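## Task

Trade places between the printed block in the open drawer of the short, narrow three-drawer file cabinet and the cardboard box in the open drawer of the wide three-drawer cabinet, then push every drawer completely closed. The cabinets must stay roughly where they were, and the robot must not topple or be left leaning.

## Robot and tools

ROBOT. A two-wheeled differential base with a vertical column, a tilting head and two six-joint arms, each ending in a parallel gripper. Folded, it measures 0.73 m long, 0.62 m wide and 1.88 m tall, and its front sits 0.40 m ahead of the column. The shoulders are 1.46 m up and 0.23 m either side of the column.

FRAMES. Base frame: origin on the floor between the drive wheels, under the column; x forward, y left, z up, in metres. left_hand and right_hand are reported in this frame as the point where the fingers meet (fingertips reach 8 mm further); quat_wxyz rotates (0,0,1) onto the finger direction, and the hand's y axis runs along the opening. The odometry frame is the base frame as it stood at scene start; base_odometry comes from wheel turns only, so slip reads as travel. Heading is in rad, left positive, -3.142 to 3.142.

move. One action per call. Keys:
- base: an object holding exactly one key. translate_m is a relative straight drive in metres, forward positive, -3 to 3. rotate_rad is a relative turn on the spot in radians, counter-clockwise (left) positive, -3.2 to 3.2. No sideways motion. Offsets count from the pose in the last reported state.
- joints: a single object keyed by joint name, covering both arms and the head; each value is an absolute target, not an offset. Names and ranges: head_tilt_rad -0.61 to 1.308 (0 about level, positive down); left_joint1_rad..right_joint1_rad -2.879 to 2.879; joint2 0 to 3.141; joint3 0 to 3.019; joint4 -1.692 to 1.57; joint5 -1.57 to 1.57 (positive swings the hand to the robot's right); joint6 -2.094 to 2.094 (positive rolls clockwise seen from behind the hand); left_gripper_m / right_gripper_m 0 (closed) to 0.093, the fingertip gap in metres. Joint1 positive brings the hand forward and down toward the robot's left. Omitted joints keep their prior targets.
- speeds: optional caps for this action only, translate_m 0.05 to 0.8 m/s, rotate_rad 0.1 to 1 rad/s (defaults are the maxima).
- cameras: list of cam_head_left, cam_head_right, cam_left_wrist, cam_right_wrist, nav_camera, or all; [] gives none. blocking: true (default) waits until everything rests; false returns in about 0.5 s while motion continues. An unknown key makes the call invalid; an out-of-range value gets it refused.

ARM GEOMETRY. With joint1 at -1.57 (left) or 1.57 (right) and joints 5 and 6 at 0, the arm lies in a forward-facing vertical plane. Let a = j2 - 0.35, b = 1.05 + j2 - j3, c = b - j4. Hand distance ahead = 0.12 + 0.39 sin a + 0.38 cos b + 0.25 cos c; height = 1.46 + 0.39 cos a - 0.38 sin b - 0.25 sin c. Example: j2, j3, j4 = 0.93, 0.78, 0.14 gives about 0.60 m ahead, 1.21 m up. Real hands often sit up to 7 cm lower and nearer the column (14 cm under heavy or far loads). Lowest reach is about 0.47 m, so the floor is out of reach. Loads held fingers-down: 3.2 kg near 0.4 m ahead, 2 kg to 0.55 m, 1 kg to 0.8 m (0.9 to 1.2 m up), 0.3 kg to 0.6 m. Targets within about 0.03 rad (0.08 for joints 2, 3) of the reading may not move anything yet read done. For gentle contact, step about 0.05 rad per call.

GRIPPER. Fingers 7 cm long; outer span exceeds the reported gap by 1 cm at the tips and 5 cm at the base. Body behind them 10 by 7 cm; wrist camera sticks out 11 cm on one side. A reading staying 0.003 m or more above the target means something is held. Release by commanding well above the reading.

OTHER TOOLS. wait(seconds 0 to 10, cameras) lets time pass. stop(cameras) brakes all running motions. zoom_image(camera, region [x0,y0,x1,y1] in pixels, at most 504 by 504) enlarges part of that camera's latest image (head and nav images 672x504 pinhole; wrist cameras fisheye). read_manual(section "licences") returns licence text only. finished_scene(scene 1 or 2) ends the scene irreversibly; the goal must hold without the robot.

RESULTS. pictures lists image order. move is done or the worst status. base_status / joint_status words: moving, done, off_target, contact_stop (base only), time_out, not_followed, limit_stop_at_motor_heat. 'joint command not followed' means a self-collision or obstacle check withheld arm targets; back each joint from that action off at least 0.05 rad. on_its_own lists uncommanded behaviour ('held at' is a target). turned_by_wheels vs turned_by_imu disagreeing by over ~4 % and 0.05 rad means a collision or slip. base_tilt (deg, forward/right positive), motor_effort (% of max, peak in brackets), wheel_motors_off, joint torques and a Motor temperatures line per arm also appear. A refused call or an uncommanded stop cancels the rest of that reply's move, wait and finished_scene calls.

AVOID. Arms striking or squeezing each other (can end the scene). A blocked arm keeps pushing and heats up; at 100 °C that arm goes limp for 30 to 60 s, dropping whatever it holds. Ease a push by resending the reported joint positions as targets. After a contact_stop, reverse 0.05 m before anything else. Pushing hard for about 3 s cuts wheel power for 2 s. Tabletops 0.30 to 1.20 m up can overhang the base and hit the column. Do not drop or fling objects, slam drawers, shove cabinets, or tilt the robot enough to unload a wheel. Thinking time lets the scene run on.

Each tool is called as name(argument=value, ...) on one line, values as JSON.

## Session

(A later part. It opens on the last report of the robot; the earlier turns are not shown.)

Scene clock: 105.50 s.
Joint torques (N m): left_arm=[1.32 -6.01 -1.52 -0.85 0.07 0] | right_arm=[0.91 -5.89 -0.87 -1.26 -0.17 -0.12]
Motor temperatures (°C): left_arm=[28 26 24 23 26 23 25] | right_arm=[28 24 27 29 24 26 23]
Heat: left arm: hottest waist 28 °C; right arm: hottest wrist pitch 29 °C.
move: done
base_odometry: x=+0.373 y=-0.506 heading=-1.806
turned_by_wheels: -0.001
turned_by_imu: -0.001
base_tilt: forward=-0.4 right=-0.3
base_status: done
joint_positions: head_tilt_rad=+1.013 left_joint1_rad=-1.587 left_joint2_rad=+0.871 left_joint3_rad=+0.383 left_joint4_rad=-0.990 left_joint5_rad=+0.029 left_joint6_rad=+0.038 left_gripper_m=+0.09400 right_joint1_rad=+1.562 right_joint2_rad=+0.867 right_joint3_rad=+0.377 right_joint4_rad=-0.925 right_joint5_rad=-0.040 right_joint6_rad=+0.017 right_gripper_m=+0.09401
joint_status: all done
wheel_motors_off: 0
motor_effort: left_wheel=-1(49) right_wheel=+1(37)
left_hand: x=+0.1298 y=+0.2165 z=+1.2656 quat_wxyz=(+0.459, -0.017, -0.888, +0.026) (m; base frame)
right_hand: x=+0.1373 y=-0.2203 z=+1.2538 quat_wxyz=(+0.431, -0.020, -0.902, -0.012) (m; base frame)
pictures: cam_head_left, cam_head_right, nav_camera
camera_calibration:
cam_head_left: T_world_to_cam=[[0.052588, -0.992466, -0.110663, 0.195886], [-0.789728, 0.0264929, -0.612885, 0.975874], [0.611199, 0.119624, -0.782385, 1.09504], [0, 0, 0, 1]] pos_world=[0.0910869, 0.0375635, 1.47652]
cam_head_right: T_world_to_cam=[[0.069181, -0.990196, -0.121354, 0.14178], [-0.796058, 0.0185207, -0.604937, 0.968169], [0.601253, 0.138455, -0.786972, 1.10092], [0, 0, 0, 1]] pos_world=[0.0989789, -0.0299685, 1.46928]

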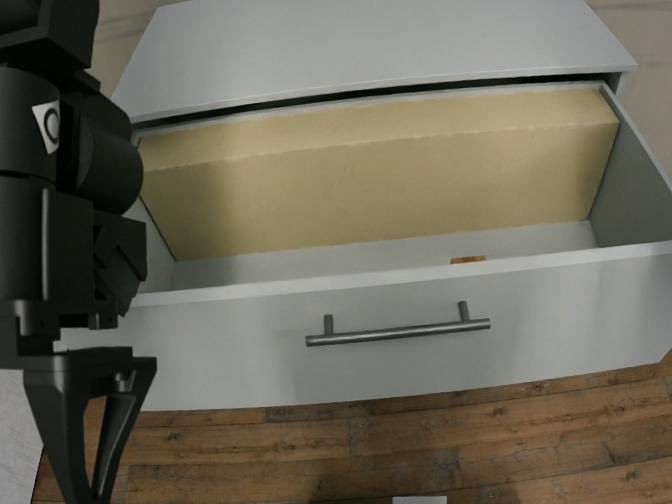

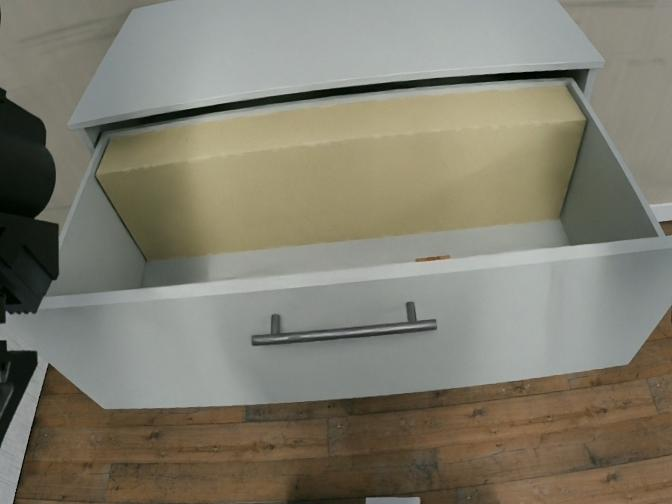

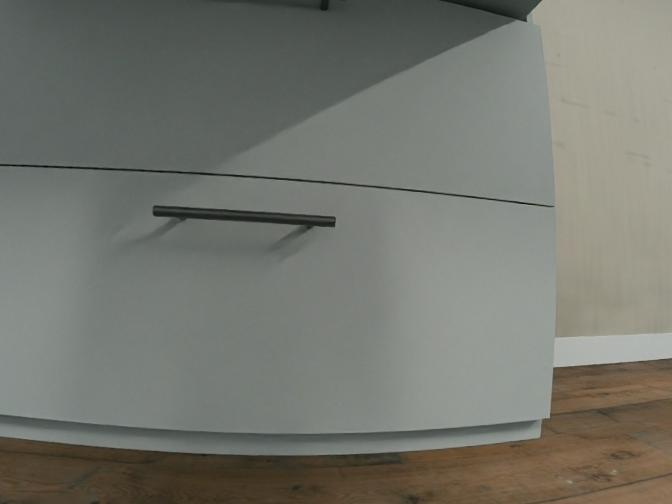

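move(joints={"right_joint1_rad":1.57,"right_joint2_rad":0.95,"right_joint3_rad":0.83,"right_joint4_rad":-0.434,"right_joint5_rad":0,"right_joint6_rad":0}, cameras=["cam_head_left","cam_head_right","cam_right_wrist"])

move(base={"rotate_rad": 0.28}, speeds={"rotate_rad": 0.3}, cameras=["cam_head_left","cam_head_right","cam_right_wrist"])

Scene clock: 131.57 s.
Joint torques (N m): left_arm=[1.32 -6.01 -1.59 -0.88 0.06 0] | right_arm=[1.67 -12.22 4.01 0.06 0.05 -0.14]
Motor temperatures (°C): left_arm=[28 26 24 23 26 23 25] | right_arm=[28 24 27 28 24 26 23]
Heat: left arm: hottest waist 28 °C; right arm: hottest waist 28 °C.
move: done
base_odometry: x=+0.373 y=-0.506 heading=-1.806
turned_by_wheels: +0.000
turned_by_imu: +0.000
base_tilt: forward=-0.4 right=-0.3
base_status: not commanded
joint_positions: head_tilt_rad=+1.013 left_joint1_rad=-1.587 left_joint2_rad=+0.871 left_joint3_rad=+0.383 left_joint4_rad=-0.990 left_joint5_rad=+0.029 left_joint6_rad=+0.038 left_gripper_m=+0.09400 right_joint1_rad=+1.562 right_joint2_rad=+0.951 right_joint3_rad=+0.834 right_joint4_rad=-0.430 right_joint5_rad=-0.004 right_joint6_rad=+0.004 right_gripper_m=+0.09401
joint_status: all done
wheel_motors_off: 0
motor_effort: left_wheel=-3(3) right_wheel=+2(4)
left_hand: x=+0.1298 y=+0.2165 z=+1.2656 quat_wxyz=(+0.459, -0.017, -0.888, +0.026) (m; base frame)
right_hand: x=+0.4882 y=-0.2285 z=+1.1760 quat_wxyz=(+0.012, -0.004, -1.000, +0.002) (m; base frame)
pictures: cam_head_left, cam_head_right, cam_right_wrist
camera_calibration:
cam_head_left: T_world_to_cam=[[0.052588, -0.992466, -0.110663, 0.195886], [-0.789728, 0.0264929, -0.612885, 0.975874], [0.611199, 0.119624, -0.782385, 1.09504], [0, 0, 0, 1]] pos_world=[0.0910869, 0.0375635, 1.47652]
cam_head_right: T_world_to_cam=[[0.069181, -0.990196, -0.121354, 0.14178], [-0.796058, 0.0185207, -0.604937, 0.968169], [0.601253, 0.138455, -0.786972, 1.10092], [0, 0, 0, 1]] pos_world=[0.0989789, -0.0299685, 1.46928]
cam_right_wrist: T_world_to_cam=[[-0.00749382, -0.999958, 0.00530044, -0.232803], [-0.804971, 0.00917714, 0.593243, -0.296194], [-0.593266, 0.000178949, -0.805006, 1.35923], [0, 0, 0, 1]] pos_world=[0.56621, -0.230318, 1.27113]

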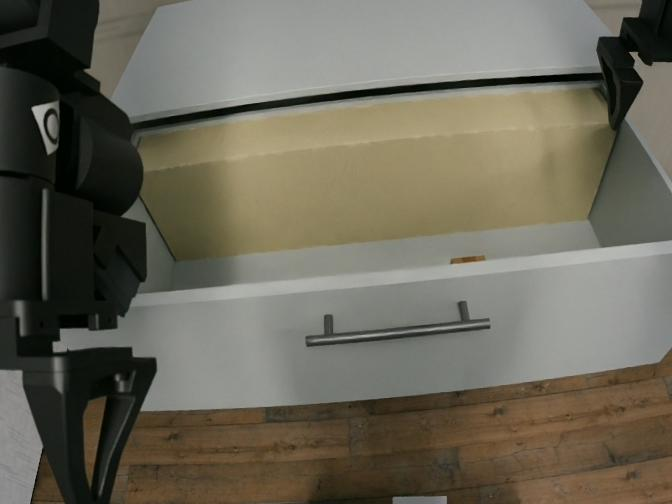

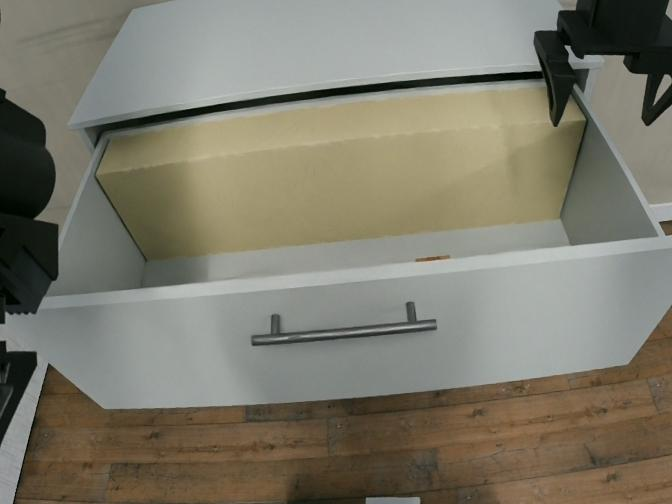

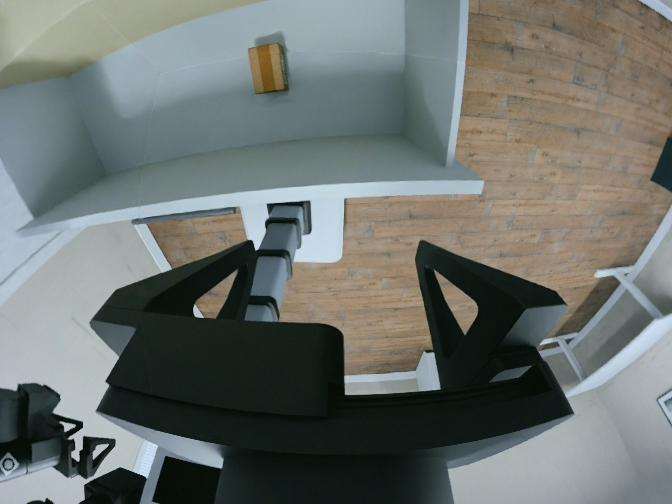

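Scene clock: 133.17 s.
Joint torques (N m): left_arm=[1.26 -6.01 -1.58 -0.87 0.07 0] | right_arm=[1.32 -12.16 4.04 0.02 -0.02 -0.13]
Motor temperatures (°C): left_arm=[28 26 24 23 26 23 25] | right_arm=[28 25 27 28 24 26 23]
Heat: left arm: hottest waist 28 °C; right arm: hottest waist 28 °C.
move: done
base_odometry: x=+0.373 y=-0.506 heading=-1.527
turned_by_wheels: +0.279
turned_by_imu: +0.268
base_tilt: forward=-0.4 right=-0.3
base_status: done
joint_positions: head_tilt_rad=+1.013 left_joint1_rad=-1.587 left_joint2_rad=+0.871 left_joint3_rad=+0.383 left_joint4_rad=-0.990 left_joint5_rad=+0.029 left_joint6_rad=+0.038 left_gripper_m=+0.09400 right_joint1_rad=+1.565 right_joint2_rad=+0.951 right_joint3_rad=+0.834 right_joint4_rad=-0.430 right_joint5_rad=-0.002 right_joint6_rad=+0.004 right_gripper_m=+0.09401
joint_status: not commanded
wheel_motors_off: 0
motor_effort: left_wheel=-2(57) right_wheel=+0(38)
left_hand: x=+0.1298 y=+0.2165 z=+1.2656 quat_wxyz=(+0.459, -0.017, -0.888, +0.026) (m; base frame)
right_hand: x=+0.4882 y=-0.2276 z=+1.1760 quat_wxyz=(+0.012, -0.003, -1.000, +0.001) (m; base frame)
pictures: cam_head_left, cam_head_right, cam_right_wrist
camera_calibration:
cam_head_left: T_world_to_cam=[[0.052588, -0.992466, -0.110663, 0.195886], [-0.789728, 0.0264929, -0.612885, 0.975874], [0.611199, 0.119624, -0.782385, 1.09504], [0, 0, 0, 1]] pos_world=[0.0910869, 0.0375635, 1.47652]
cam_head_right: T_world_to_cam=[[0.069181, -0.990196, -0.121354, 0.14178], [-0.796058, 0.0185207, -0.604937, 0.968169], [0.601253, 0.138455, -0.786972, 1.10092], [0, 0, 0, 1]] pos_world=[0.0989789, -0.0299685, 1.46928]
cam_right_wrist: T_world_to_cam=[[-0.0060985, -0.999971, 0.00449238, -0.23157], [-0.804983, 0.00757451, 0.593249, -0.29657], [-0.593266, 0.0000016378, -0.805006, 1.35918], [0, 0, 0, 1]] pos_world=[0.566212, -0.229319, 1.27113]

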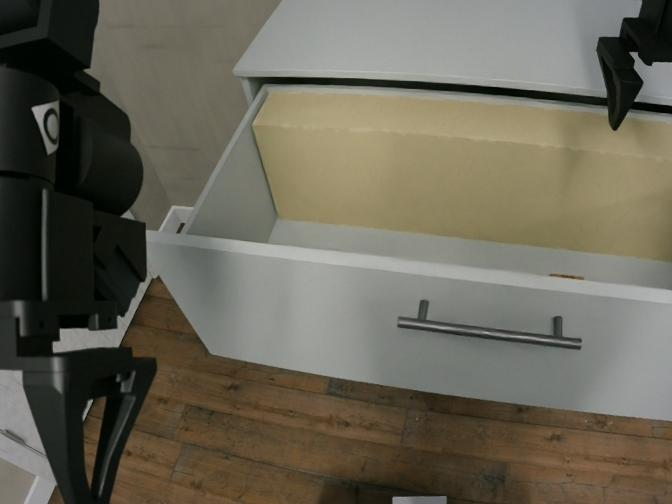

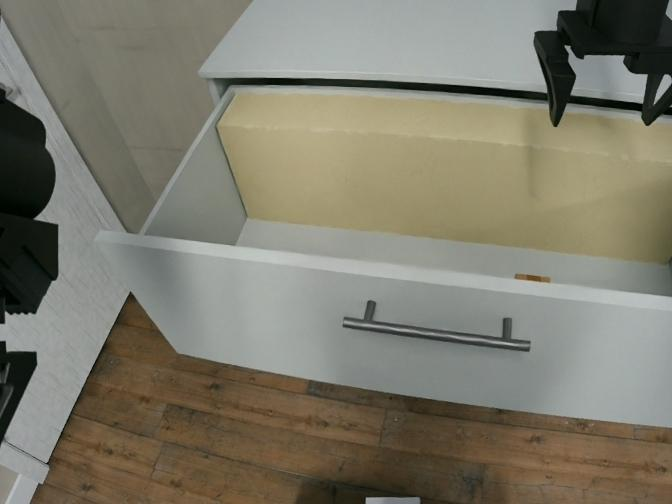

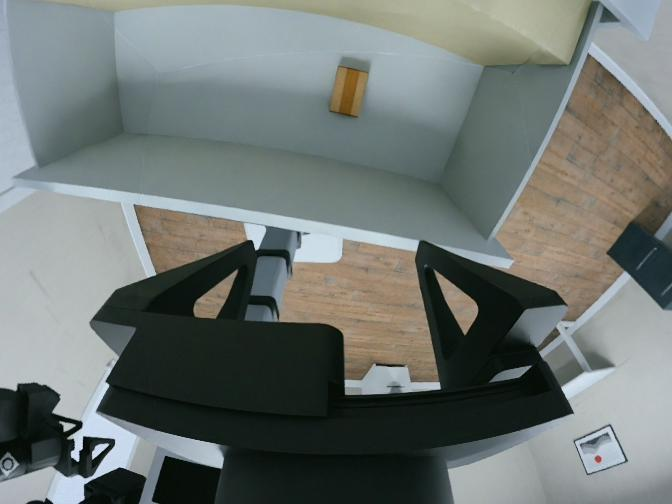

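move(joints={"right_joint1_rad":1.535,"right_joint2_rad":1.438,"right_joint3_rad":0.911,"right_joint4_rad":0.277,"right_joint5_rad":0,"right_joint6_rad":0.17}, cameras=["cam_head_right","cam_right_wrist"])

Scene clock: 168.90 s.
Joint torques (N m): left_arm=[1.32 -6.01 -1.59 -0.88 0.06 0] | right_arm=[-0.09 -14.33 1.21 0.94 0.04 -0.05]
Motor temperatures (°C): left_arm=[28 26 24 23 26 23 25] | right_arm=[28 26 27 28 24 25 23]
Heat: left arm: hottest waist 28 °C; right arm: hottest waist 28 °C.
move: done
base_odometry: x=+0.373 y=-0.506 heading=-1.527
turned_by_wheels: +0.000
turned_by_imu: +0.000
base_tilt: forward=-0.4 right=-0.3
base_status: not commanded
joint_positions: head_tilt_rad=+1.013 left_joint1_rad=-1.587 left_joint2_rad=+0.871 left_joint3_rad=+0.383 left_joint4_rad=-0.990 left_joint5_rad=+0.029 left_joint6_rad=+0.038 left_gripper_m=+0.09400 right_joint1_rad=+1.542 right_joint2_rad=+1.452 right_joint3_rad=+0.908 right_joint4_rad=+0.267 right_joint5_rad=-0.003 right_joint6_rad=+0.164 right_gripper_m=+0.09401
joint_status: all done
wheel_motors_off: 0
motor_effort: left_wheel=-6(6) right_wheel=+1(2)
left_hand: x=+0.1298 y=+0.2165 z=+1.2656 quat_wxyz=(+0.459, -0.017, -0.888, +0.026) (m; base frame)
right_hand: x=+0.5202 y=-0.2422 z=+1.0087 quat_wxyz=(-0.124, -0.086, -0.989, +0.001) (m; base frame)
pictures: cam_head_right, cam_right_wrist
camera_calibration:
cam_head_right: T_world_to_cam=[[0.069181, -0.990196, -0.121354, 0.14178], [-0.796058, 0.0185207, -0.604937, 0.968169], [0.601253, 0.138455, -0.786972, 1.10092], [0, 0, 0, 1]] pos_world=[0.0989789, -0.0299685, 1.46928]
cam_right_wrist: T_world_to_cam=[[-0.171181, -0.985094, -0.0169195, -0.134196], [-0.921484, 0.154003, 0.356582, 0.163346], [-0.348661, 0.0766311, -0.934111, 1.26511], [0, 0, 0, 1]] pos_world=[0.568644, -0.254299, 1.12124]

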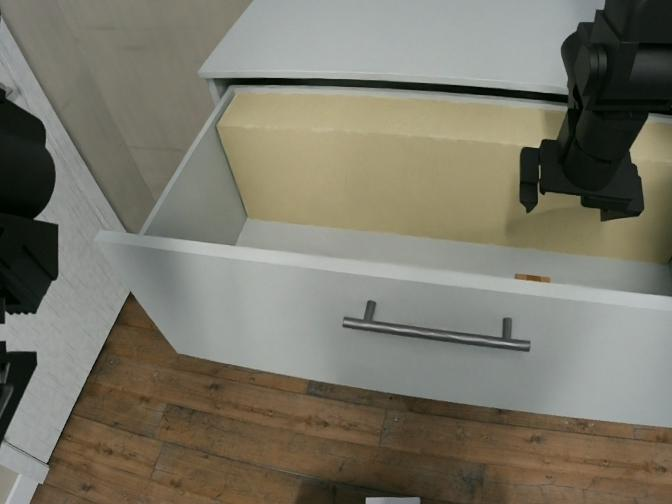

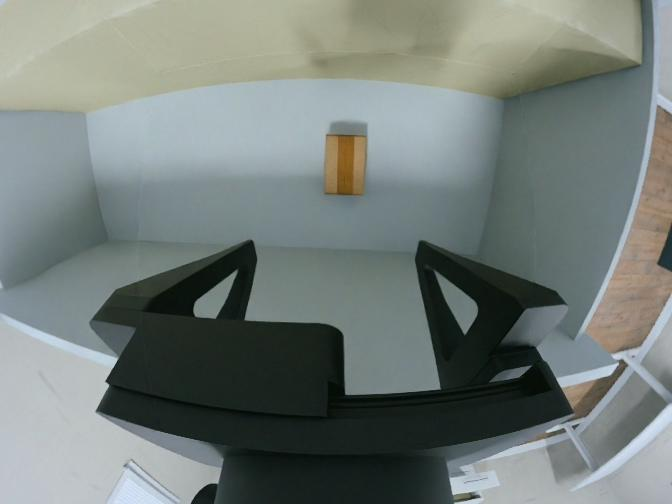

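move(joints={"right_joint1_rad":1.53,"right_joint2_rad":1.75,"right_joint3_rad":1.20,"right_joint4_rad":0.3,"right_joint5_rad":0,"right_joint6_rad":0.17}, cameras=["cam_right_wrist"])

move(joints={"right_joint1_rad":1.53,"right_joint2_rad":1.9,"right_joint3_rad":1.348,"right_joint4_rad":0.315}, cameras=["cam_head_right","cam_right_wrist"])

Scene clock: 187.33 s.
Joint torques (N m): left_arm=[1.32 -6.07 -1.58 -0.88 0.06 0] | right_arm=[-0.38 -15.33 1.21 0.88 0.05 -0.05]
Motor temperatures (°C): left_arm=[28 26 24 23 26 23 25] | right_arm=[28 26 27 28 24 25 23]
Heat: left arm: hottest waist 28 °C; right arm: hottest waist 28 °C.
move: done
base_odometry: x=+0.373 y=-0.506 heading=-1.527
turned_by_wheels: +0.000
turned_by_imu: +0.000
base_tilt: forward=-0.4 right=-0.3
base_status: not commanded
joint_positions: head_tilt_rad=+1.013 left_joint1_rad=-1.587 left_joint2_rad=+0.871 left_joint3_rad=+0.383 left_joint4_rad=-0.990 left_joint5_rad=+0.029 left_joint6_rad=+0.038 left_gripper_m=+0.09400 right_joint1_rad=+1.540 right_joint2_rad=+1.754 right_joint3_rad=+1.195 right_joint4_rad=+0.293 right_joint5_rad=-0.003 right_joint6_rad=+0.164 right_gripper_m=+0.09401
joint_status: all done
wheel_motors_off: 0
motor_effort: left_wheel=-7(7) right_wheel=+1(2)
left_hand: x=+0.1298 y=+0.2165 z=+1.2656 quat_wxyz=(+0.459, -0.017, -0.888, +0.026) (m; base frame)
right_hand: x=+0.5529 y=-0.2470 z=+0.8995 quat_wxyz=(-0.129, -0.087, -0.988, +0.002) (m; base frame)
pictures: cam_right_wrist
camera_calibration:
cam_right_wrist: T_world_to_cam=[[-0.171757, -0.984996, -0.0167867, -0.134953], [-0.925371, 0.155468, 0.345715, 0.245438], [-0.337918, 0.0749129, -0.93819, 1.1722], [0, 0, 0, 1]] pos_world=[0.60005, -0.258899, 1.01263]

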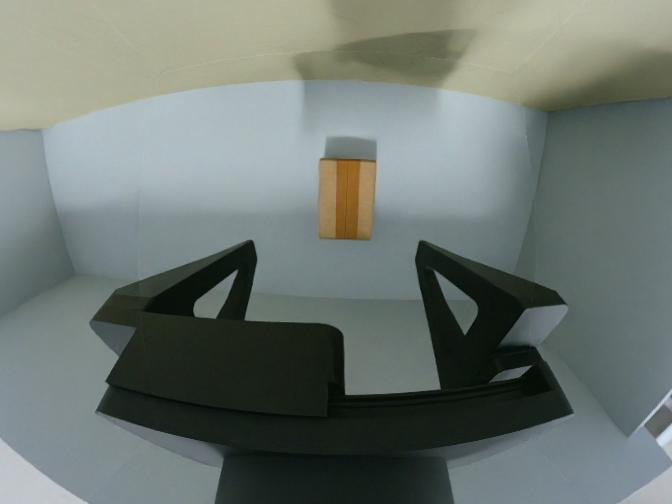

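Scene clock: 188.23 s.
Joint torques (N m): left_arm=[1.32 -6.07 -1.58 -0.88 0.06 0] | right_arm=[-0.21 -14.45 1.24 0.99 0.04 -0.07]
Motor temperatures (°C): left_arm=[28 26 24 23 26 23 25] | right_arm=[28 26 27 28 24 25 23]
Heat: left arm: hottest waist 28 °C; right arm: hottest waist 28 °C.
move: done
base_odometry: x=+0.373 y=-0.506 heading=-1.527
turned_by_wheels: +0.000
turned_by_imu: +0.000
base_tilt: forward=-0.4 right=-0.3
base_status: not commanded
joint_positions: head_tilt_rad=+1.013 left_joint1_rad=-1.587 left_joint2_rad=+0.871 left_joint3_rad=+0.383 left_joint4_rad=-0.990 left_joint5_rad=+0.029 left_joint6_rad=+0.038 left_gripper_m=+0.09400 right_joint1_rad=+1.540 right_joint2_rad=+1.892 right_joint3_rad=+1.344 right_joint4_rad=+0.307 right_joint5_rad=-0.003 right_joint6_rad=+0.164 right_gripper_m=+0.09401
joint_status: all done
wheel_motors_off: 0
motor_effort: left_wheel=-6(7) right_wheel=+1(3)
left_hand: x=+0.1298 y=+0.2165 z=+1.2656 quat_wxyz=(+0.459, -0.017, -0.888, +0.026) (m; base frame)
right_hand: x=+0.5676 y=-0.2486 z=+0.8480 quat_wxyz=(-0.141, -0.086, -0.986, +0.001) (m; base frame)
pictures: cam_head_right, cam_right_wrist
camera_calibration:
cam_head_right: T_world_to_cam=[[0.069181, -0.990196, -0.121354, 0.14178], [-0.796058, 0.0185207, -0.604937, 0.968169], [0.601253, 0.138455, -0.786972, 1.10092], [0, 0, 0, 1]] pos_world=[0.0989789, -0.0299685, 1.46928]
cam_right_wrist: T_world_to_cam=[[-0.170735, -0.985104, -0.0204835, -0.132311], [-0.933507, 0.15507, 0.323294, 0.300668], [-0.315302, 0.0743189, -0.946077, 1.12267], [0, 0, 0, 1]] pos_world=[0.612064, -0.2604, 0.962215]

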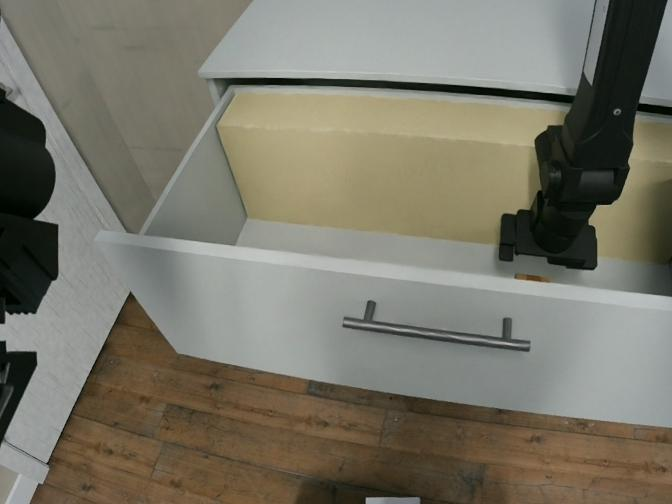

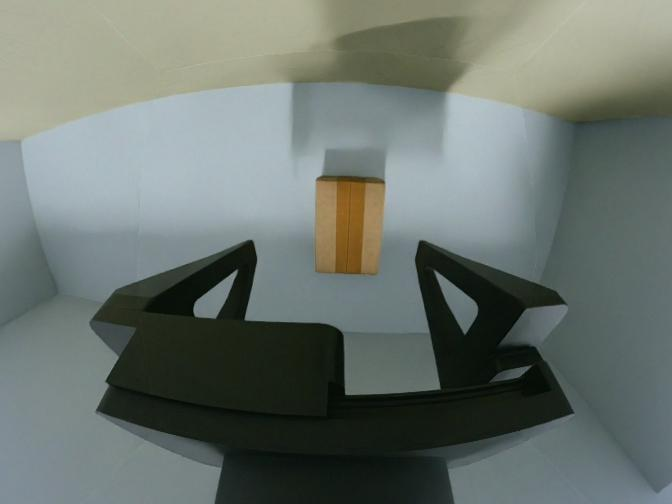

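move(joints={"right_joint1_rad":1.515,"right_joint2_rad":2.125,"right_joint3_rad":1.568,"right_joint4_rad":0.307}, cameras=["cam_head_right","cam_right_wrist"])

Scene clock: 205.90 s.
Joint torques (N m): left_arm=[1.32 -5.95 -1.58 -0.85 0.07 0] | right_arm=[-0.56 -15.56 1.28 0.64 0.06 -0.05]
Motor temperatures (°C): left_arm=[27 26 24 23 26 23 25] | right_arm=[28 27 27 28 24 25 23]
Heat: left arm: hottest waist 27 °C; right arm: hottest waist 28 °C.
move: done
base_odometry: x=+0.373 y=-0.506 heading=-1.527
turned_by_wheels: +0.000
turned_by_imu: +0.000
base_tilt: forward=-0.4 right=-0.3
base_status: not commanded
joint_positions: head_tilt_rad=+1.013 left_joint1_rad=-1.587 left_joint2_rad=+0.871 left_joint3_rad=+0.383 left_joint4_rad=-0.990 left_joint5_rad=+0.029 left_joint6_rad=+0.038 left_gripper_m=+0.09400 right_joint1_rad=+1.520 right_joint2_rad=+2.132 right_joint3_rad=+1.561 right_joint4_rad=+0.307 right_joint5_rad=-0.003 right_joint6_rad=+0.164 right_gripper_m=+0.09401
joint_status: all done
wheel_motors_off: 0
motor_effort: left_wheel=-7(7) right_wheel=+2(3)
left_hand: x=+0.1298 y=+0.2165 z=+1.2656 quat_wxyz=(+0.459, -0.017, -0.888, +0.026) (m; base frame)
right_hand: x=+0.5443 y=-0.2677 z=+0.7559 quat_wxyz=(-0.131, -0.091, -0.987, +0.011) (m; base frame)
pictures: cam_head_right, cam_right_wrist
camera_calibration:
cam_head_right: T_world_to_cam=[[0.069181, -0.990196, -0.121354, 0.14178], [-0.796058, 0.0185207, -0.604937, 0.968169], [0.601253, 0.138455, -0.786972, 1.10092], [0, 0, 0, 1]] pos_world=[0.0989789, -0.0299685, 1.46928]
cam_right_wrist: T_world_to_cam=[[-0.181709, -0.983352, 0.000334241, -0.166231], [-0.924113, 0.170878, 0.341785, 0.29678], [-0.336152, 0.0617963, -0.939778, 1.03283], [0, 0, 0, 1]] pos_world=[0.591239, -0.278002, 0.86925]

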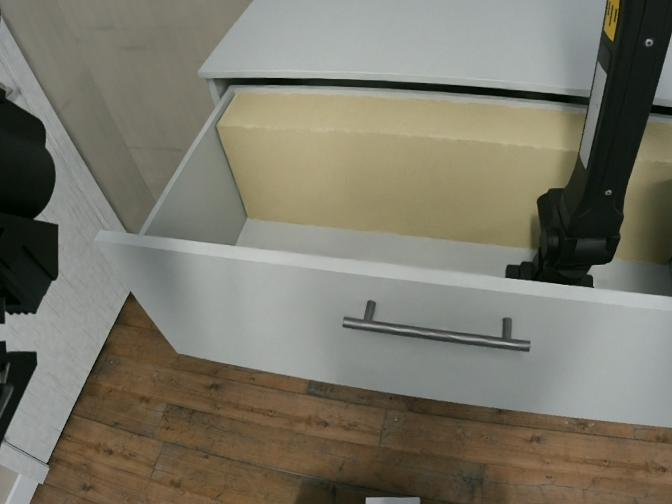

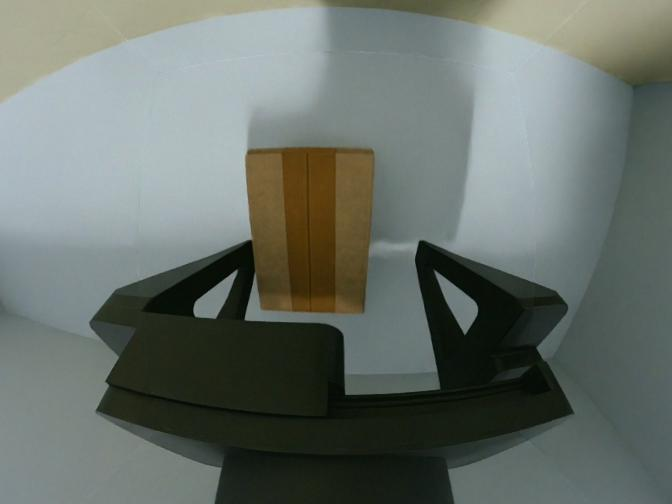

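move(joints={"right_joint1_rad":1.54,"right_joint2_rad":2.07,"right_joint3_rad":1.50,"right_joint4_rad":0.307}, cameras=["cam_right_wrist"])

Scene clock: 220.97 s.
Joint torques (N m): left_arm=[1.32 -6.07 -1.58 -0.87 0.07 0] | right_arm=[0.85 -15.91 0.72 0.64 0.06 -0.06]
Motor temperatures (°C): left_arm=[27 26 24 23 26 23 25] | right_arm=[28 27 27 28 24 25 23]
Heat: left arm: hottest waist 27 °C; right arm: hottest waist 28 °C.
move: done
base_odometry: x=+0.373 y=-0.506 heading=-1.527
turned_by_wheels: +0.000
turned_by_imu: +0.000
base_tilt: forward=-0.4 right=-0.3
base_status: not commanded
joint_positions: head_tilt_rad=+1.013 left_joint1_rad=-1.587 left_joint2_rad=+0.871 left_joint3_rad=+0.383 left_joint4_rad=-0.990 left_joint5_rad=+0.029 left_joint6_rad=+0.038 left_gripper_m=+0.09400 right_joint1_rad=+1.534 right_joint2_rad=+2.083 right_joint3_rad=+1.499 right_joint4_rad=+0.307 right_joint5_rad=-0.003 right_joint6_rad=+0.164 right_gripper_m=+0.09401
joint_status: all done
wheel_motors_off: 0
motor_effort: left_wheel=-7(7) right_wheel=+2(3)
left_hand: x=+0.1298 y=+0.2165 z=+1.2656 quat_wxyz=(+0.459, -0.017, -0.888, +0.026) (m; base frame)
right_hand: x=+0.5399 y=-0.2555 z=+0.7733 quat_wxyz=(-0.124, -0.088, -0.988, +0.005) (m; base frame)
pictures: cam_right_wrist
camera_calibration:
cam_right_wrist: T_world_to_cam=[[-0.175465, -0.984442, -0.00928927, -0.151284], [-0.920522, 0.160712, 0.356106, 0.268982], [-0.349073, 0.0710353, -0.934399, 1.05216], [0, 0, 0, 1]] pos_world=[0.588339, -0.2669, 0.885947]

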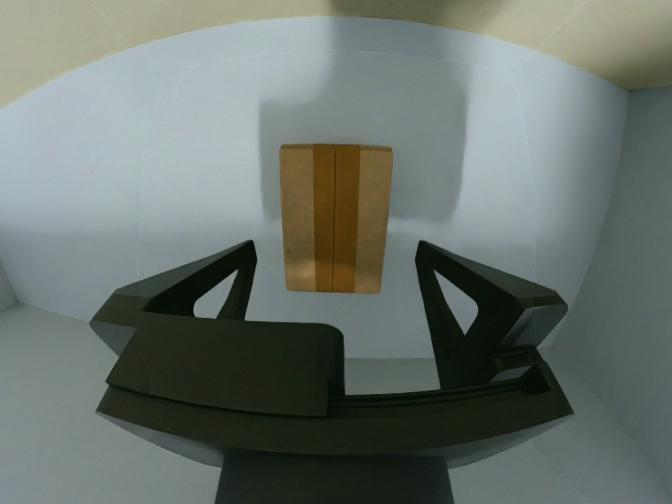

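move(joints={"right_joint1_rad":1.54,"right_joint2_rad":2.2,"right_joint3_rad":1.653,"right_joint4_rad":0.297}, cameras=["cam_right_wrist"])

Scene clock: 226.50 s.
Joint torques (N m): left_arm=[1.32 -6.07 -1.59 -0.88 0.07 0] | right_arm=[0.79 -14.21 1.09 0.53 0.05 -0.06]
Motor temperatures (°C): left_arm=[27 26 24 23 26 23 25] | right_arm=[28 27 27 28 24 25 23]
Heat: left arm: hottest waist 27 °C; right arm: hottest waist 28 °C.
move: done
base_odometry: x=+0.373 y=-0.506 heading=-1.527
turned_by_wheels: +0.000
turned_by_imu: +0.000
base_tilt: forward=-0.4 right=-0.3
base_status: not commanded
joint_positions: head_tilt_rad=+1.013 left_joint1_rad=-1.587 left_joint2_rad=+0.871 left_joint3_rad=+0.383 left_joint4_rad=-0.990 left_joint5_rad=+0.029 left_joint6_rad=+0.038 left_gripper_m=+0.09400 right_joint1_rad=+1.534 right_joint2_rad=+2.191 right_joint3_rad=+1.652 right_joint4_rad=+0.302 right_joint5_rad=-0.003 right_joint6_rad=+0.164 right_gripper_m=+0.09401
joint_status: all done
wheel_motors_off: 0
motor_effort: left_wheel=-7(7) right_wheel=+1(2)
left_hand: x=+0.1298 y=+0.2165 z=+1.2656 quat_wxyz=(+0.459, -0.017, -0.888, +0.026) (m; base frame)
right_hand: x=+0.5580 y=-0.2571 z=+0.7350 quat_wxyz=(-0.144, -0.088, -0.986, +0.004) (m; base frame)
pictures: cam_right_wrist
camera_calibration:
cam_right_wrist: T_world_to_cam=[[-0.173693, -0.984676, -0.0156127, -0.146487], [-0.934474, 0.159793, 0.318159, 0.335064], [-0.310789, 0.0698518, -0.947909, 1.01097], [0, 0, 0, 1]] pos_world=[0.601864, -0.268401, 0.849418]

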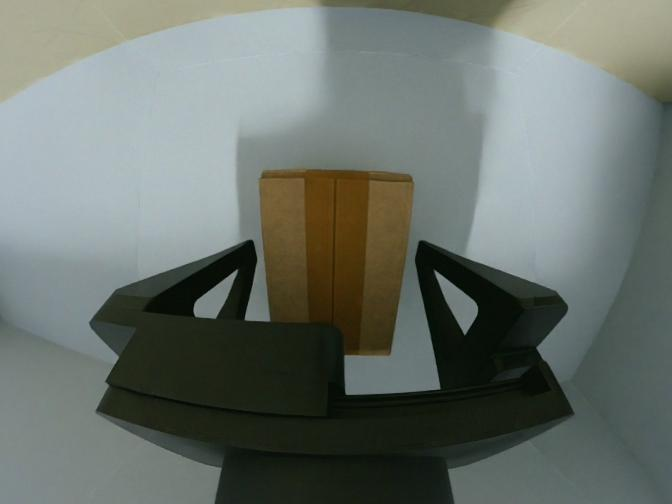

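move(joints={"right_joint1_rad":1.54,"right_joint2_rad":2.264,"right_joint3_rad":1.713,"right_joint4_rad":0.30}, cameras=["cam_right_wrist"])

Scene clock: 242.13 s.
Joint torques (N m): left_arm=[1.38 -6.07 -1.57 -0.88 0.06 0] | right_arm=[0.73 -12.63 1.26 0.55 -0.16 -0.04]
Motor temperatures (°C): left_arm=[27 27 24 23 26 23 25] | right_arm=[28 27 27 28 24 25 23]
Heat: left arm: hottest waist 27 °C; right arm: hottest waist 28 °C.
move: done
base_odometry: x=+0.373 y=-0.506 heading=-1.527
turned_by_wheels: +0.000
turned_by_imu: +0.000
base_tilt: forward=-0.4 right=-0.2
base_status: not commanded
joint_positions: head_tilt_rad=+1.013 left_joint1_rad=-1.587 left_joint2_rad=+0.871 left_joint3_rad=+0.383 left_joint4_rad=-0.990 left_joint5_rad=+0.029 left_joint6_rad=+0.038 left_gripper_m=+0.09400 right_joint1_rad=+1.535 right_joint2_rad=+2.234 right_joint3_rad=+1.713 right_joint4_rad=+0.304 right_joint5_rad=+0.003 right_joint6_rad=+0.162 right_gripper_m=+0.09400
joint_status: all done
wheel_motors_off: 0
motor_effort: left_wheel=-7(7) right_wheel=+1(3)
left_hand: x=+0.1298 y=+0.2165 z=+1.2656 quat_wxyz=(+0.459, -0.017, -0.888, +0.026) (m; base frame)
right_hand: x=+0.5646 y=-0.2574 z=+0.7205 quat_wxyz=(-0.154, -0.086, -0.984, +0.006) (m; base frame)
pictures: cam_right_wrist
camera_calibration:
cam_right_wrist: T_world_to_cam=[[-0.171995, -0.985002, -0.0137402, -0.148241], [-0.940919, 0.160135, 0.298378, 0.363864], [-0.291702, 0.0642478, -0.954349, 0.991791], [0, 0, 0, 1]] pos_world=[0.606177, -0.268005, 0.835909]

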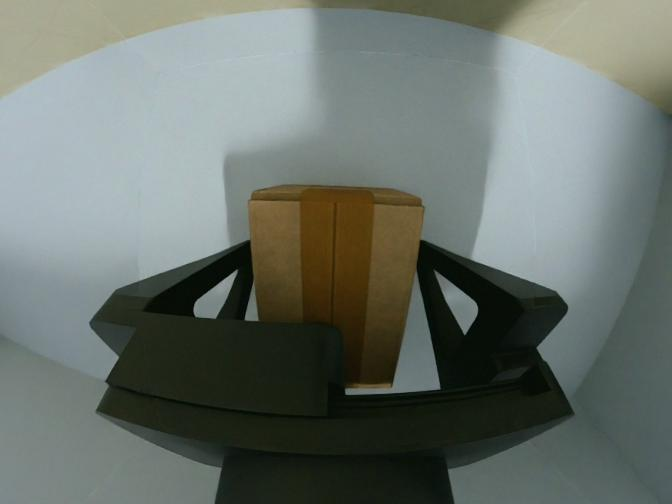

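move(joints={"right_joint1_rad":1.54,"right_joint2_rad":2.27,"right_joint3_rad":1.67,"right_joint4_rad":0.33}, cameras=["cam_right_wrist"])

Scene clock: 257.03 s.
Joint torques (N m): left_arm=[1.32 -6.07 -1.58 -0.88 0.07 0] | right_arm=[0.73 -11.81 -0.06 0.62 -0.16 -0.03]
Motor temperatures (°C): left_arm=[27 27 24 23 26 23 25] | right_arm=[28 27 27 28 24 25 23]
Heat: left arm: hottest waist 27 °C; right arm: hottest waist 28 °C.
move: done
base_odometry: x=+0.373 y=-0.506 heading=-1.527
turned_by_wheels: +0.000
turned_by_imu: +0.000
base_tilt: forward=-0.4 right=-0.3
base_status: not commanded
joint_positions: head_tilt_rad=+1.013 left_joint1_rad=-1.587 left_joint2_rad=+0.871 left_joint3_rad=+0.383 left_joint4_rad=-0.990 left_joint5_rad=+0.029 left_joint6_rad=+0.038 left_gripper_m=+0.09400 right_joint1_rad=+1.535 right_joint2_rad=+2.235 right_joint3_rad=+1.682 right_joint4_rad=+0.332 right_joint5_rad=+0.003 right_joint6_rad=+0.162 right_gripper_m=+0.09400
joint_status: all done
wheel_motors_off: 0
motor_effort: left_wheel=-7(7) right_wheel=+2(2)
left_hand: x=+0.1298 y=+0.2165 z=+1.2656 quat_wxyz=(+0.459, -0.017, -0.888, +0.026) (m; base frame)
right_hand: x=+0.5509 y=-0.2572 z=+0.7199 quat_wxyz=(-0.152, -0.087, -0.985, +0.006) (m; base frame)
pictures: cam_right_wrist
camera_calibration:
cam_right_wrist: T_world_to_cam=[[-0.172313, -0.98496, -0.012699, -0.150978], [-0.939385, 0.160433, 0.303015, 0.347038], [-0.29642, 0.0641426, -0.952901, 0.988757], [0, 0, 0, 1]] pos_world=[0.593074, -0.267805, 0.835113]

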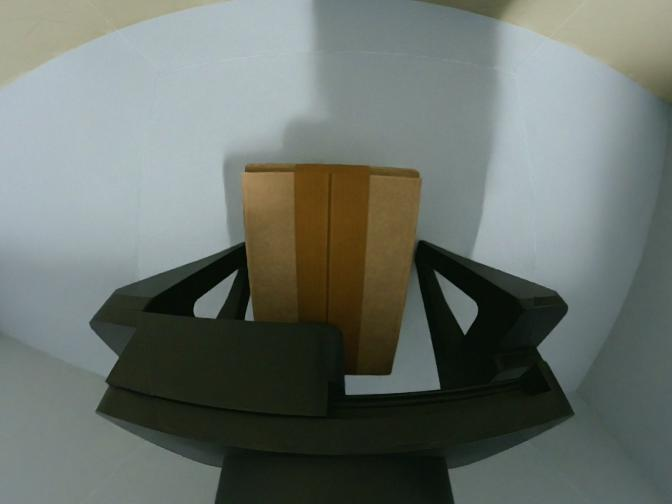

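move(joints={"right_gripper_m":0.06}, cameras=["cam_right_wrist"])

Scene clock: 262.80 s.
Joint torques (N m): left_arm=[1.32 -6.01 -1.58 -0.87 0.07 0] | right_arm=[0.38 -11.93 0.06 0.66 -0.24 -0.03]
Motor temperatures (°C): left_arm=[27 27 24 23 26 23 25] | right_arm=[28 27 27 28 24 25 23]
Heat: left arm: hottest waist 27 °C; right arm: hottest waist 28 °C.
move: done
base_odometry: x=+0.373 y=-0.506 heading=-1.527
turned_by_wheels: +0.000
turned_by_imu: +0.000
base_tilt: forward=-0.4 right=-0.3
base_status: not commanded
joint_positions: head_tilt_rad=+1.013 left_joint1_rad=-1.587 left_joint2_rad=+0.871 left_joint3_rad=+0.383 left_joint4_rad=-0.990 left_joint5_rad=+0.029 left_joint6_rad=+0.038 left_gripper_m=+0.09400 right_joint1_rad=+1.535 right_joint2_rad=+2.235 right_joint3_rad=+1.679 right_joint4_rad=+0.332 right_joint5_rad=+0.006 right_joint6_rad=+0.162 right_gripper_m=+0.06112
joint_status: all done
wheel_motors_off: 0
motor_effort: left_wheel=-7(7) right_wheel=+1(2)
left_hand: x=+0.1298 y=+0.2165 z=+1.2656 quat_wxyz=(+0.459, -0.017, -0.888, +0.026) (m; base frame)
right_hand: x=+0.5495 y=-0.2577 z=+0.7198 quat_wxyz=(-0.151, -0.087, -0.985, +0.007) (m; base frame)
pictures: cam_right_wrist
camera_calibration:
cam_right_wrist: T_world_to_cam=[[-0.173145, -0.984848, -0.00973885, -0.153335], [-0.938537, 0.161989, 0.304808, 0.344418], [-0.298612, 0.0619161, -0.952364, 0.988479], [0, 0, 0, 1]] pos_world=[0.591872, -0.268006, 0.834917]

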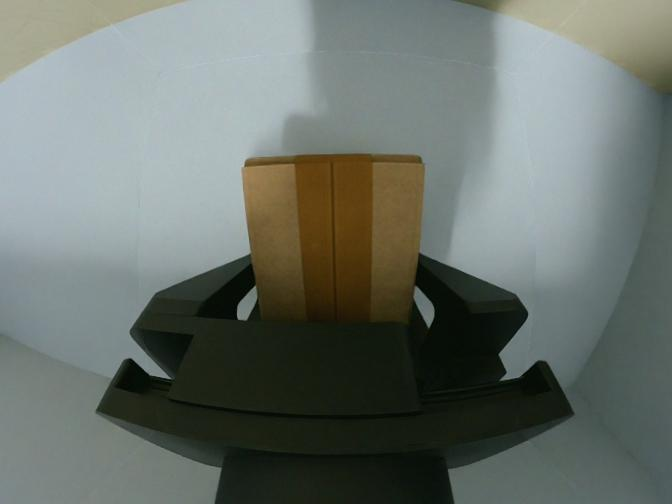

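move(joints={"right_gripper_m":0.045}, cameras=["cam_right_wrist"])

Scene clock: 267.00 s.
Joint torques (N m): left_arm=[1.32 -6.01 -1.58 -0.87 0.07 0] | right_arm=[0.5 -11.63 0.1 0.69 -0.25 -0.03]
Motor temperatures (°C): left_arm=[27 27 24 23 26 23 25] | right_arm=[28 27 27 28 24 25 23]
Heat: left arm: hottest waist 27 °C; right arm: hottest waist 28 °C.
move: off_target
base_odometry: x=+0.373 y=-0.506 heading=-1.527
turned_by_wheels: +0.000
turned_by_imu: +0.000
base_tilt: forward=-0.4 right=-0.3
base_status: not commanded
joint_positions: head_tilt_rad=+1.013 left_joint1_rad=-1.587 left_joint2_rad=+0.871 left_joint3_rad=+0.383 left_joint4_rad=-0.990 left_joint5_rad=+0.029 left_joint6_rad=+0.038 left_gripper_m=+0.09400 right_joint1_rad=+1.535 right_joint2_rad=+2.235 right_joint3_rad=+1.679 right_joint4_rad=+0.332 right_joint5_rad=+0.006 right_joint6_rad=+0.162 right_gripper_m=+0.06111
joint_status: right_gripper_m off_target (ended at +0.06111, target +0.04500)
wheel_motors_off: 0
motor_effort: left_wheel=-7(7) right_wheel=+2(2)
left_hand: x=+0.1298 y=+0.2165 z=+1.2656 quat_wxyz=(+0.459, -0.017, -0.888, +0.026) (m; base frame)
right_hand: x=+0.5495 y=-0.2577 z=+0.7198 quat_wxyz=(-0.151, -0.087, -0.985, +0.007) (m; base frame)
pictures: cam_right_wrist
camera_calibration:
cam_right_wrist: T_world_to_cam=[[-0.173145, -0.984848, -0.00973885, -0.153335], [-0.938537, 0.161989, 0.304808, 0.344418], [-0.298612, 0.0619161, -0.952364, 0.988479], [0, 0, 0, 1]] pos_world=[0.591872, -0.268006, 0.834917]

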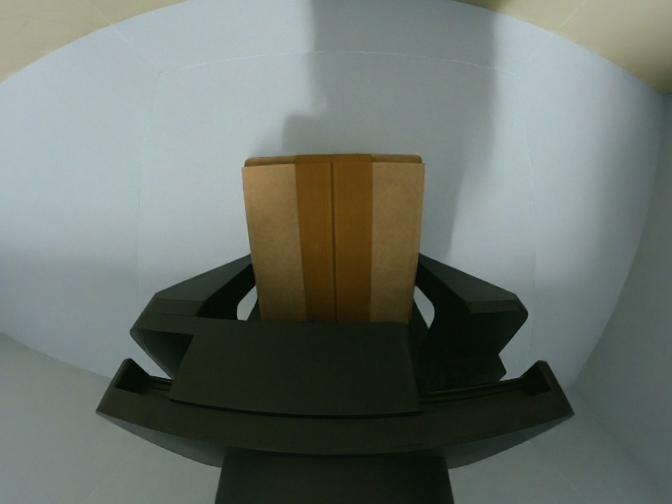

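move(joints={"right_joint2_rad":2.0,"right_joint3_rad":1.44,"right_joint4_rad":0.31}, cameras=["cam_right_wrist"])

move(joints={"right_joint2_rad":1.438,"right_joint3_rad":0.911,"right_joint4_rad":0.277}, cameras=["cam_right_wrist"])

move(joints={"right_joint2_rad":0.95,"right_joint3_rad":0.60,"right_joint4_rad":-0.10}, cameras=["cam_head_left","cam_right_wrist"])

Scene clock: 275.47 s.
Joint torques (N m): left_arm=[1.32 -6.07 -1.59 -0.88 0.07 0] | right_arm=[0.38 -14.97 0.84 0.7 -0.19 -0.03]
Motor temperatures (°C): left_arm=[27 27 24 23 26 23 25] | right_arm=[28 27 27 28 24 25 24]
Heat: left arm: hottest waist 27 °C; right arm: hottest waist 28 °C.
move: done
base_odometry: x=+0.373 y=-0.506 heading=-1.527
turned_by_wheels: +0.000
turned_by_imu: +0.000
base_tilt: forward=-0.4 right=-0.3
base_status: not commanded
joint_positions: head_tilt_rad=+1.013 left_joint1_rad=-1.587 left_joint2_rad=+0.871 left_joint3_rad=+0.383 left_joint4_rad=-0.990 left_joint5_rad=+0.029 left_joint6_rad=+0.038 left_gripper_m=+0.09400 right_joint1_rad=+1.538 right_joint2_rad=+1.994 right_joint3_rad=+1.440 right_joint4_rad=+0.308 right_joint5_rad=+0.003 right_joint6_rad=+0.162 right_gripper_m=+0.06110
joint_status: all done
wheel_motors_off: 0
motor_effort: left_wheel=-8(8) right_wheel=+2(4)
left_hand: x=+0.1298 y=+0.2165 z=+1.2656 quat_wxyz=(+0.459, -0.017, -0.888, +0.026) (m; base frame)
right_hand: x=+0.5629 y=-0.2519 z=+0.8086 quat_wxyz=(-0.139, -0.086, -0.986, +0.005) (m; base frame)
pictures: cam_right_wrist
camera_calibration:
cam_right_wrist: T_world_to_cam=[[-0.171633, -0.985092, -0.011687, -0.143773], [-0.931731, 0.158459, 0.326755, 0.306501], [-0.320031, 0.0669709, -0.945037, 1.08415], [0, 0, 0, 1]] pos_world=[0.607861, -0.262804, 0.922727]

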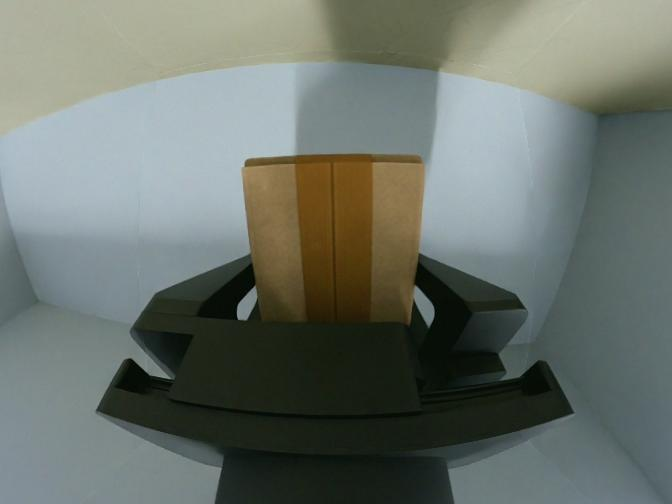

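Scene clock: 276.73 s.
Joint torques (N m): left_arm=[1.32 -6.01 -1.59 -0.87 0.06 0] | right_arm=[0.32 -12.63 1.06 0.66 -0.17 -0.05]
Motor temperatures (°C): left_arm=[27 27 24 23 26 23 25] | right_arm=[28 27 27 28 24 25 24]
Heat: left arm: hottest waist 27 °C; right arm: hottest waist 28 °C.
move: done
base_odometry: x=+0.373 y=-0.506 heading=-1.527
turned_by_wheels: +0.000
turned_by_imu: +0.000
base_tilt: forward=-0.4 right=-0.3
base_status: not commanded
joint_positions: head_tilt_rad=+1.013 left_joint1_rad=-1.587 left_joint2_rad=+0.871 left_joint3_rad=+0.383 left_joint4_rad=-0.990 left_joint5_rad=+0.029 left_joint6_rad=+0.038 left_gripper_m=+0.09400 right_joint1_rad=+1.538 right_joint2_rad=+1.425 right_joint3_rad=+0.915 right_joint4_rad=+0.279 right_joint5_rad=+0.003 right_joint6_rad=+0.162 right_gripper_m=+0.06110
joint_status: all done
wheel_motors_off: 0
motor_effort: left_wheel=-7(8) right_wheel=+1(3)
left_hand: x=+0.1298 y=+0.2165 z=+1.2656 quat_wxyz=(+0.459, -0.017, -0.888, +0.026) (m; base frame)
right_hand: x=+0.5387 y=-0.2456 z=+1.0208 quat_wxyz=(-0.147, -0.086, -0.985, +0.005) (m; base frame)
pictures: cam_right_wrist
camera_calibration:
cam_right_wrist: T_world_to_cam=[[-0.171061, -0.98516, -0.0140541, -0.137169], [-0.936553, 0.158158, 0.312816, 0.230468], [-0.305951, 0.066673, -0.94971, 1.27369], [0, 0, 0, 1]] pos_world=[0.58207, -0.256505, 1.13562]

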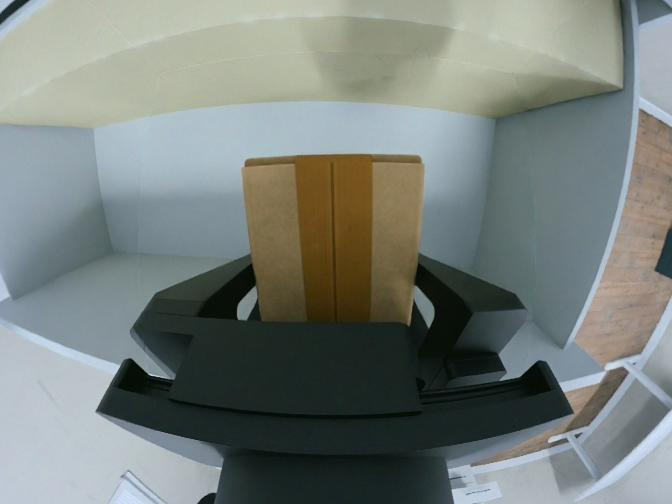

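Scene clock: 277.83 s.
Joint torques (N m): left_arm=[1.32 -6.01 -1.57 -0.87 0.07 0] | right_arm=[0.91 -9.35 2.88 0.36 -0.18 -0.04]
Motor temperatures (°C): left_arm=[27 27 24 23 26 23 25] | right_arm=[28 27 27 28 24 25 24]
Heat: left arm: hottest waist 27 °C; right arm: hottest waist 28 °C.
move: done
base_odometry: x=+0.373 y=-0.506 heading=-1.527
turned_by_wheels: +0.000
turned_by_imu: +0.000
base_tilt: forward=-0.4 right=-0.3
base_status: not commanded
joint_positions: head_tilt_rad=+1.013 left_joint1_rad=-1.587 left_joint2_rad=+0.871 left_joint3_rad=+0.383 left_joint4_rad=-0.990 left_joint5_rad=+0.029 left_joint6_rad=+0.038 left_gripper_m=+0.09400 right_joint1_rad=+1.538 right_joint2_rad=+0.947 right_joint3_rad=+0.596 right_joint4_rad=-0.100 right_joint5_rad=+0.003 right_joint6_rad=+0.162 right_gripper_m=+0.06110
joint_status: all done
wheel_motors_off: 0
motor_effort: left_wheel=-7(9) right_wheel=+2(4)
left_hand: x=+0.1298 y=+0.2165 z=+1.2656 quat_wxyz=(+0.459, -0.017, -0.888, +0.026) (m; base frame)
right_hand: x=+0.4246 y=-0.2401 z=+1.1524 quat_wxyz=(-0.037, -0.088, -0.995, +0.013) (m; base frame)
pictures: cam_head_left, cam_right_wrist
camera_calibration:
cam_head_left: T_world_to_cam=[[0.052588, -0.992466, -0.110663, 0.195886], [-0.789728, 0.0264929, -0.612885, 0.975874], [0.611199, 0.119624, -0.782385, 1.09504], [0, 0, 0, 1]] pos_world=[0.0910869, 0.0375635, 1.47652]
cam_right_wrist: T_world_to_cam=[[-0.176365, -0.984107, 0.0207096, -0.18694], [-0.844857, 0.162139, 0.50983, -0.183424], [-0.505085, 0.0724197, -0.860026, 1.34589], [0, 0, 0, 1]] pos_world=[0.491853, -0.251698, 1.25489]

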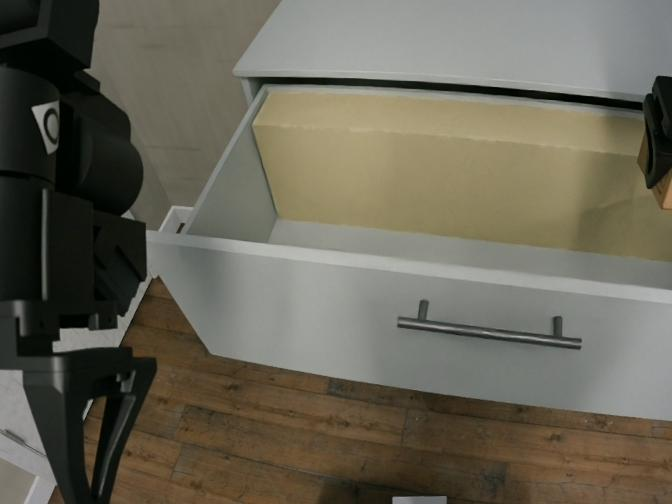

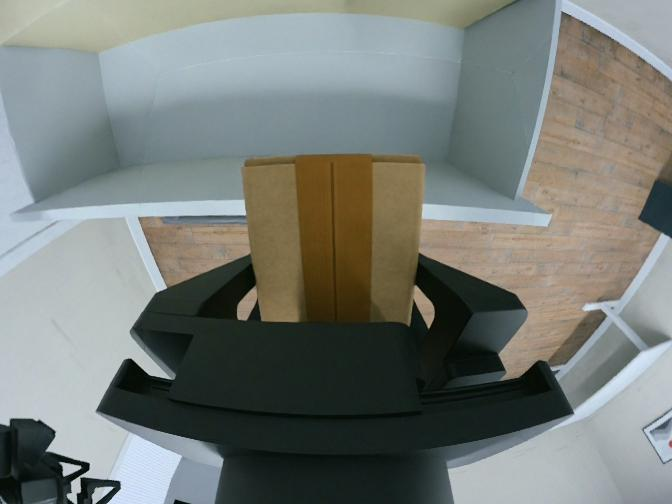

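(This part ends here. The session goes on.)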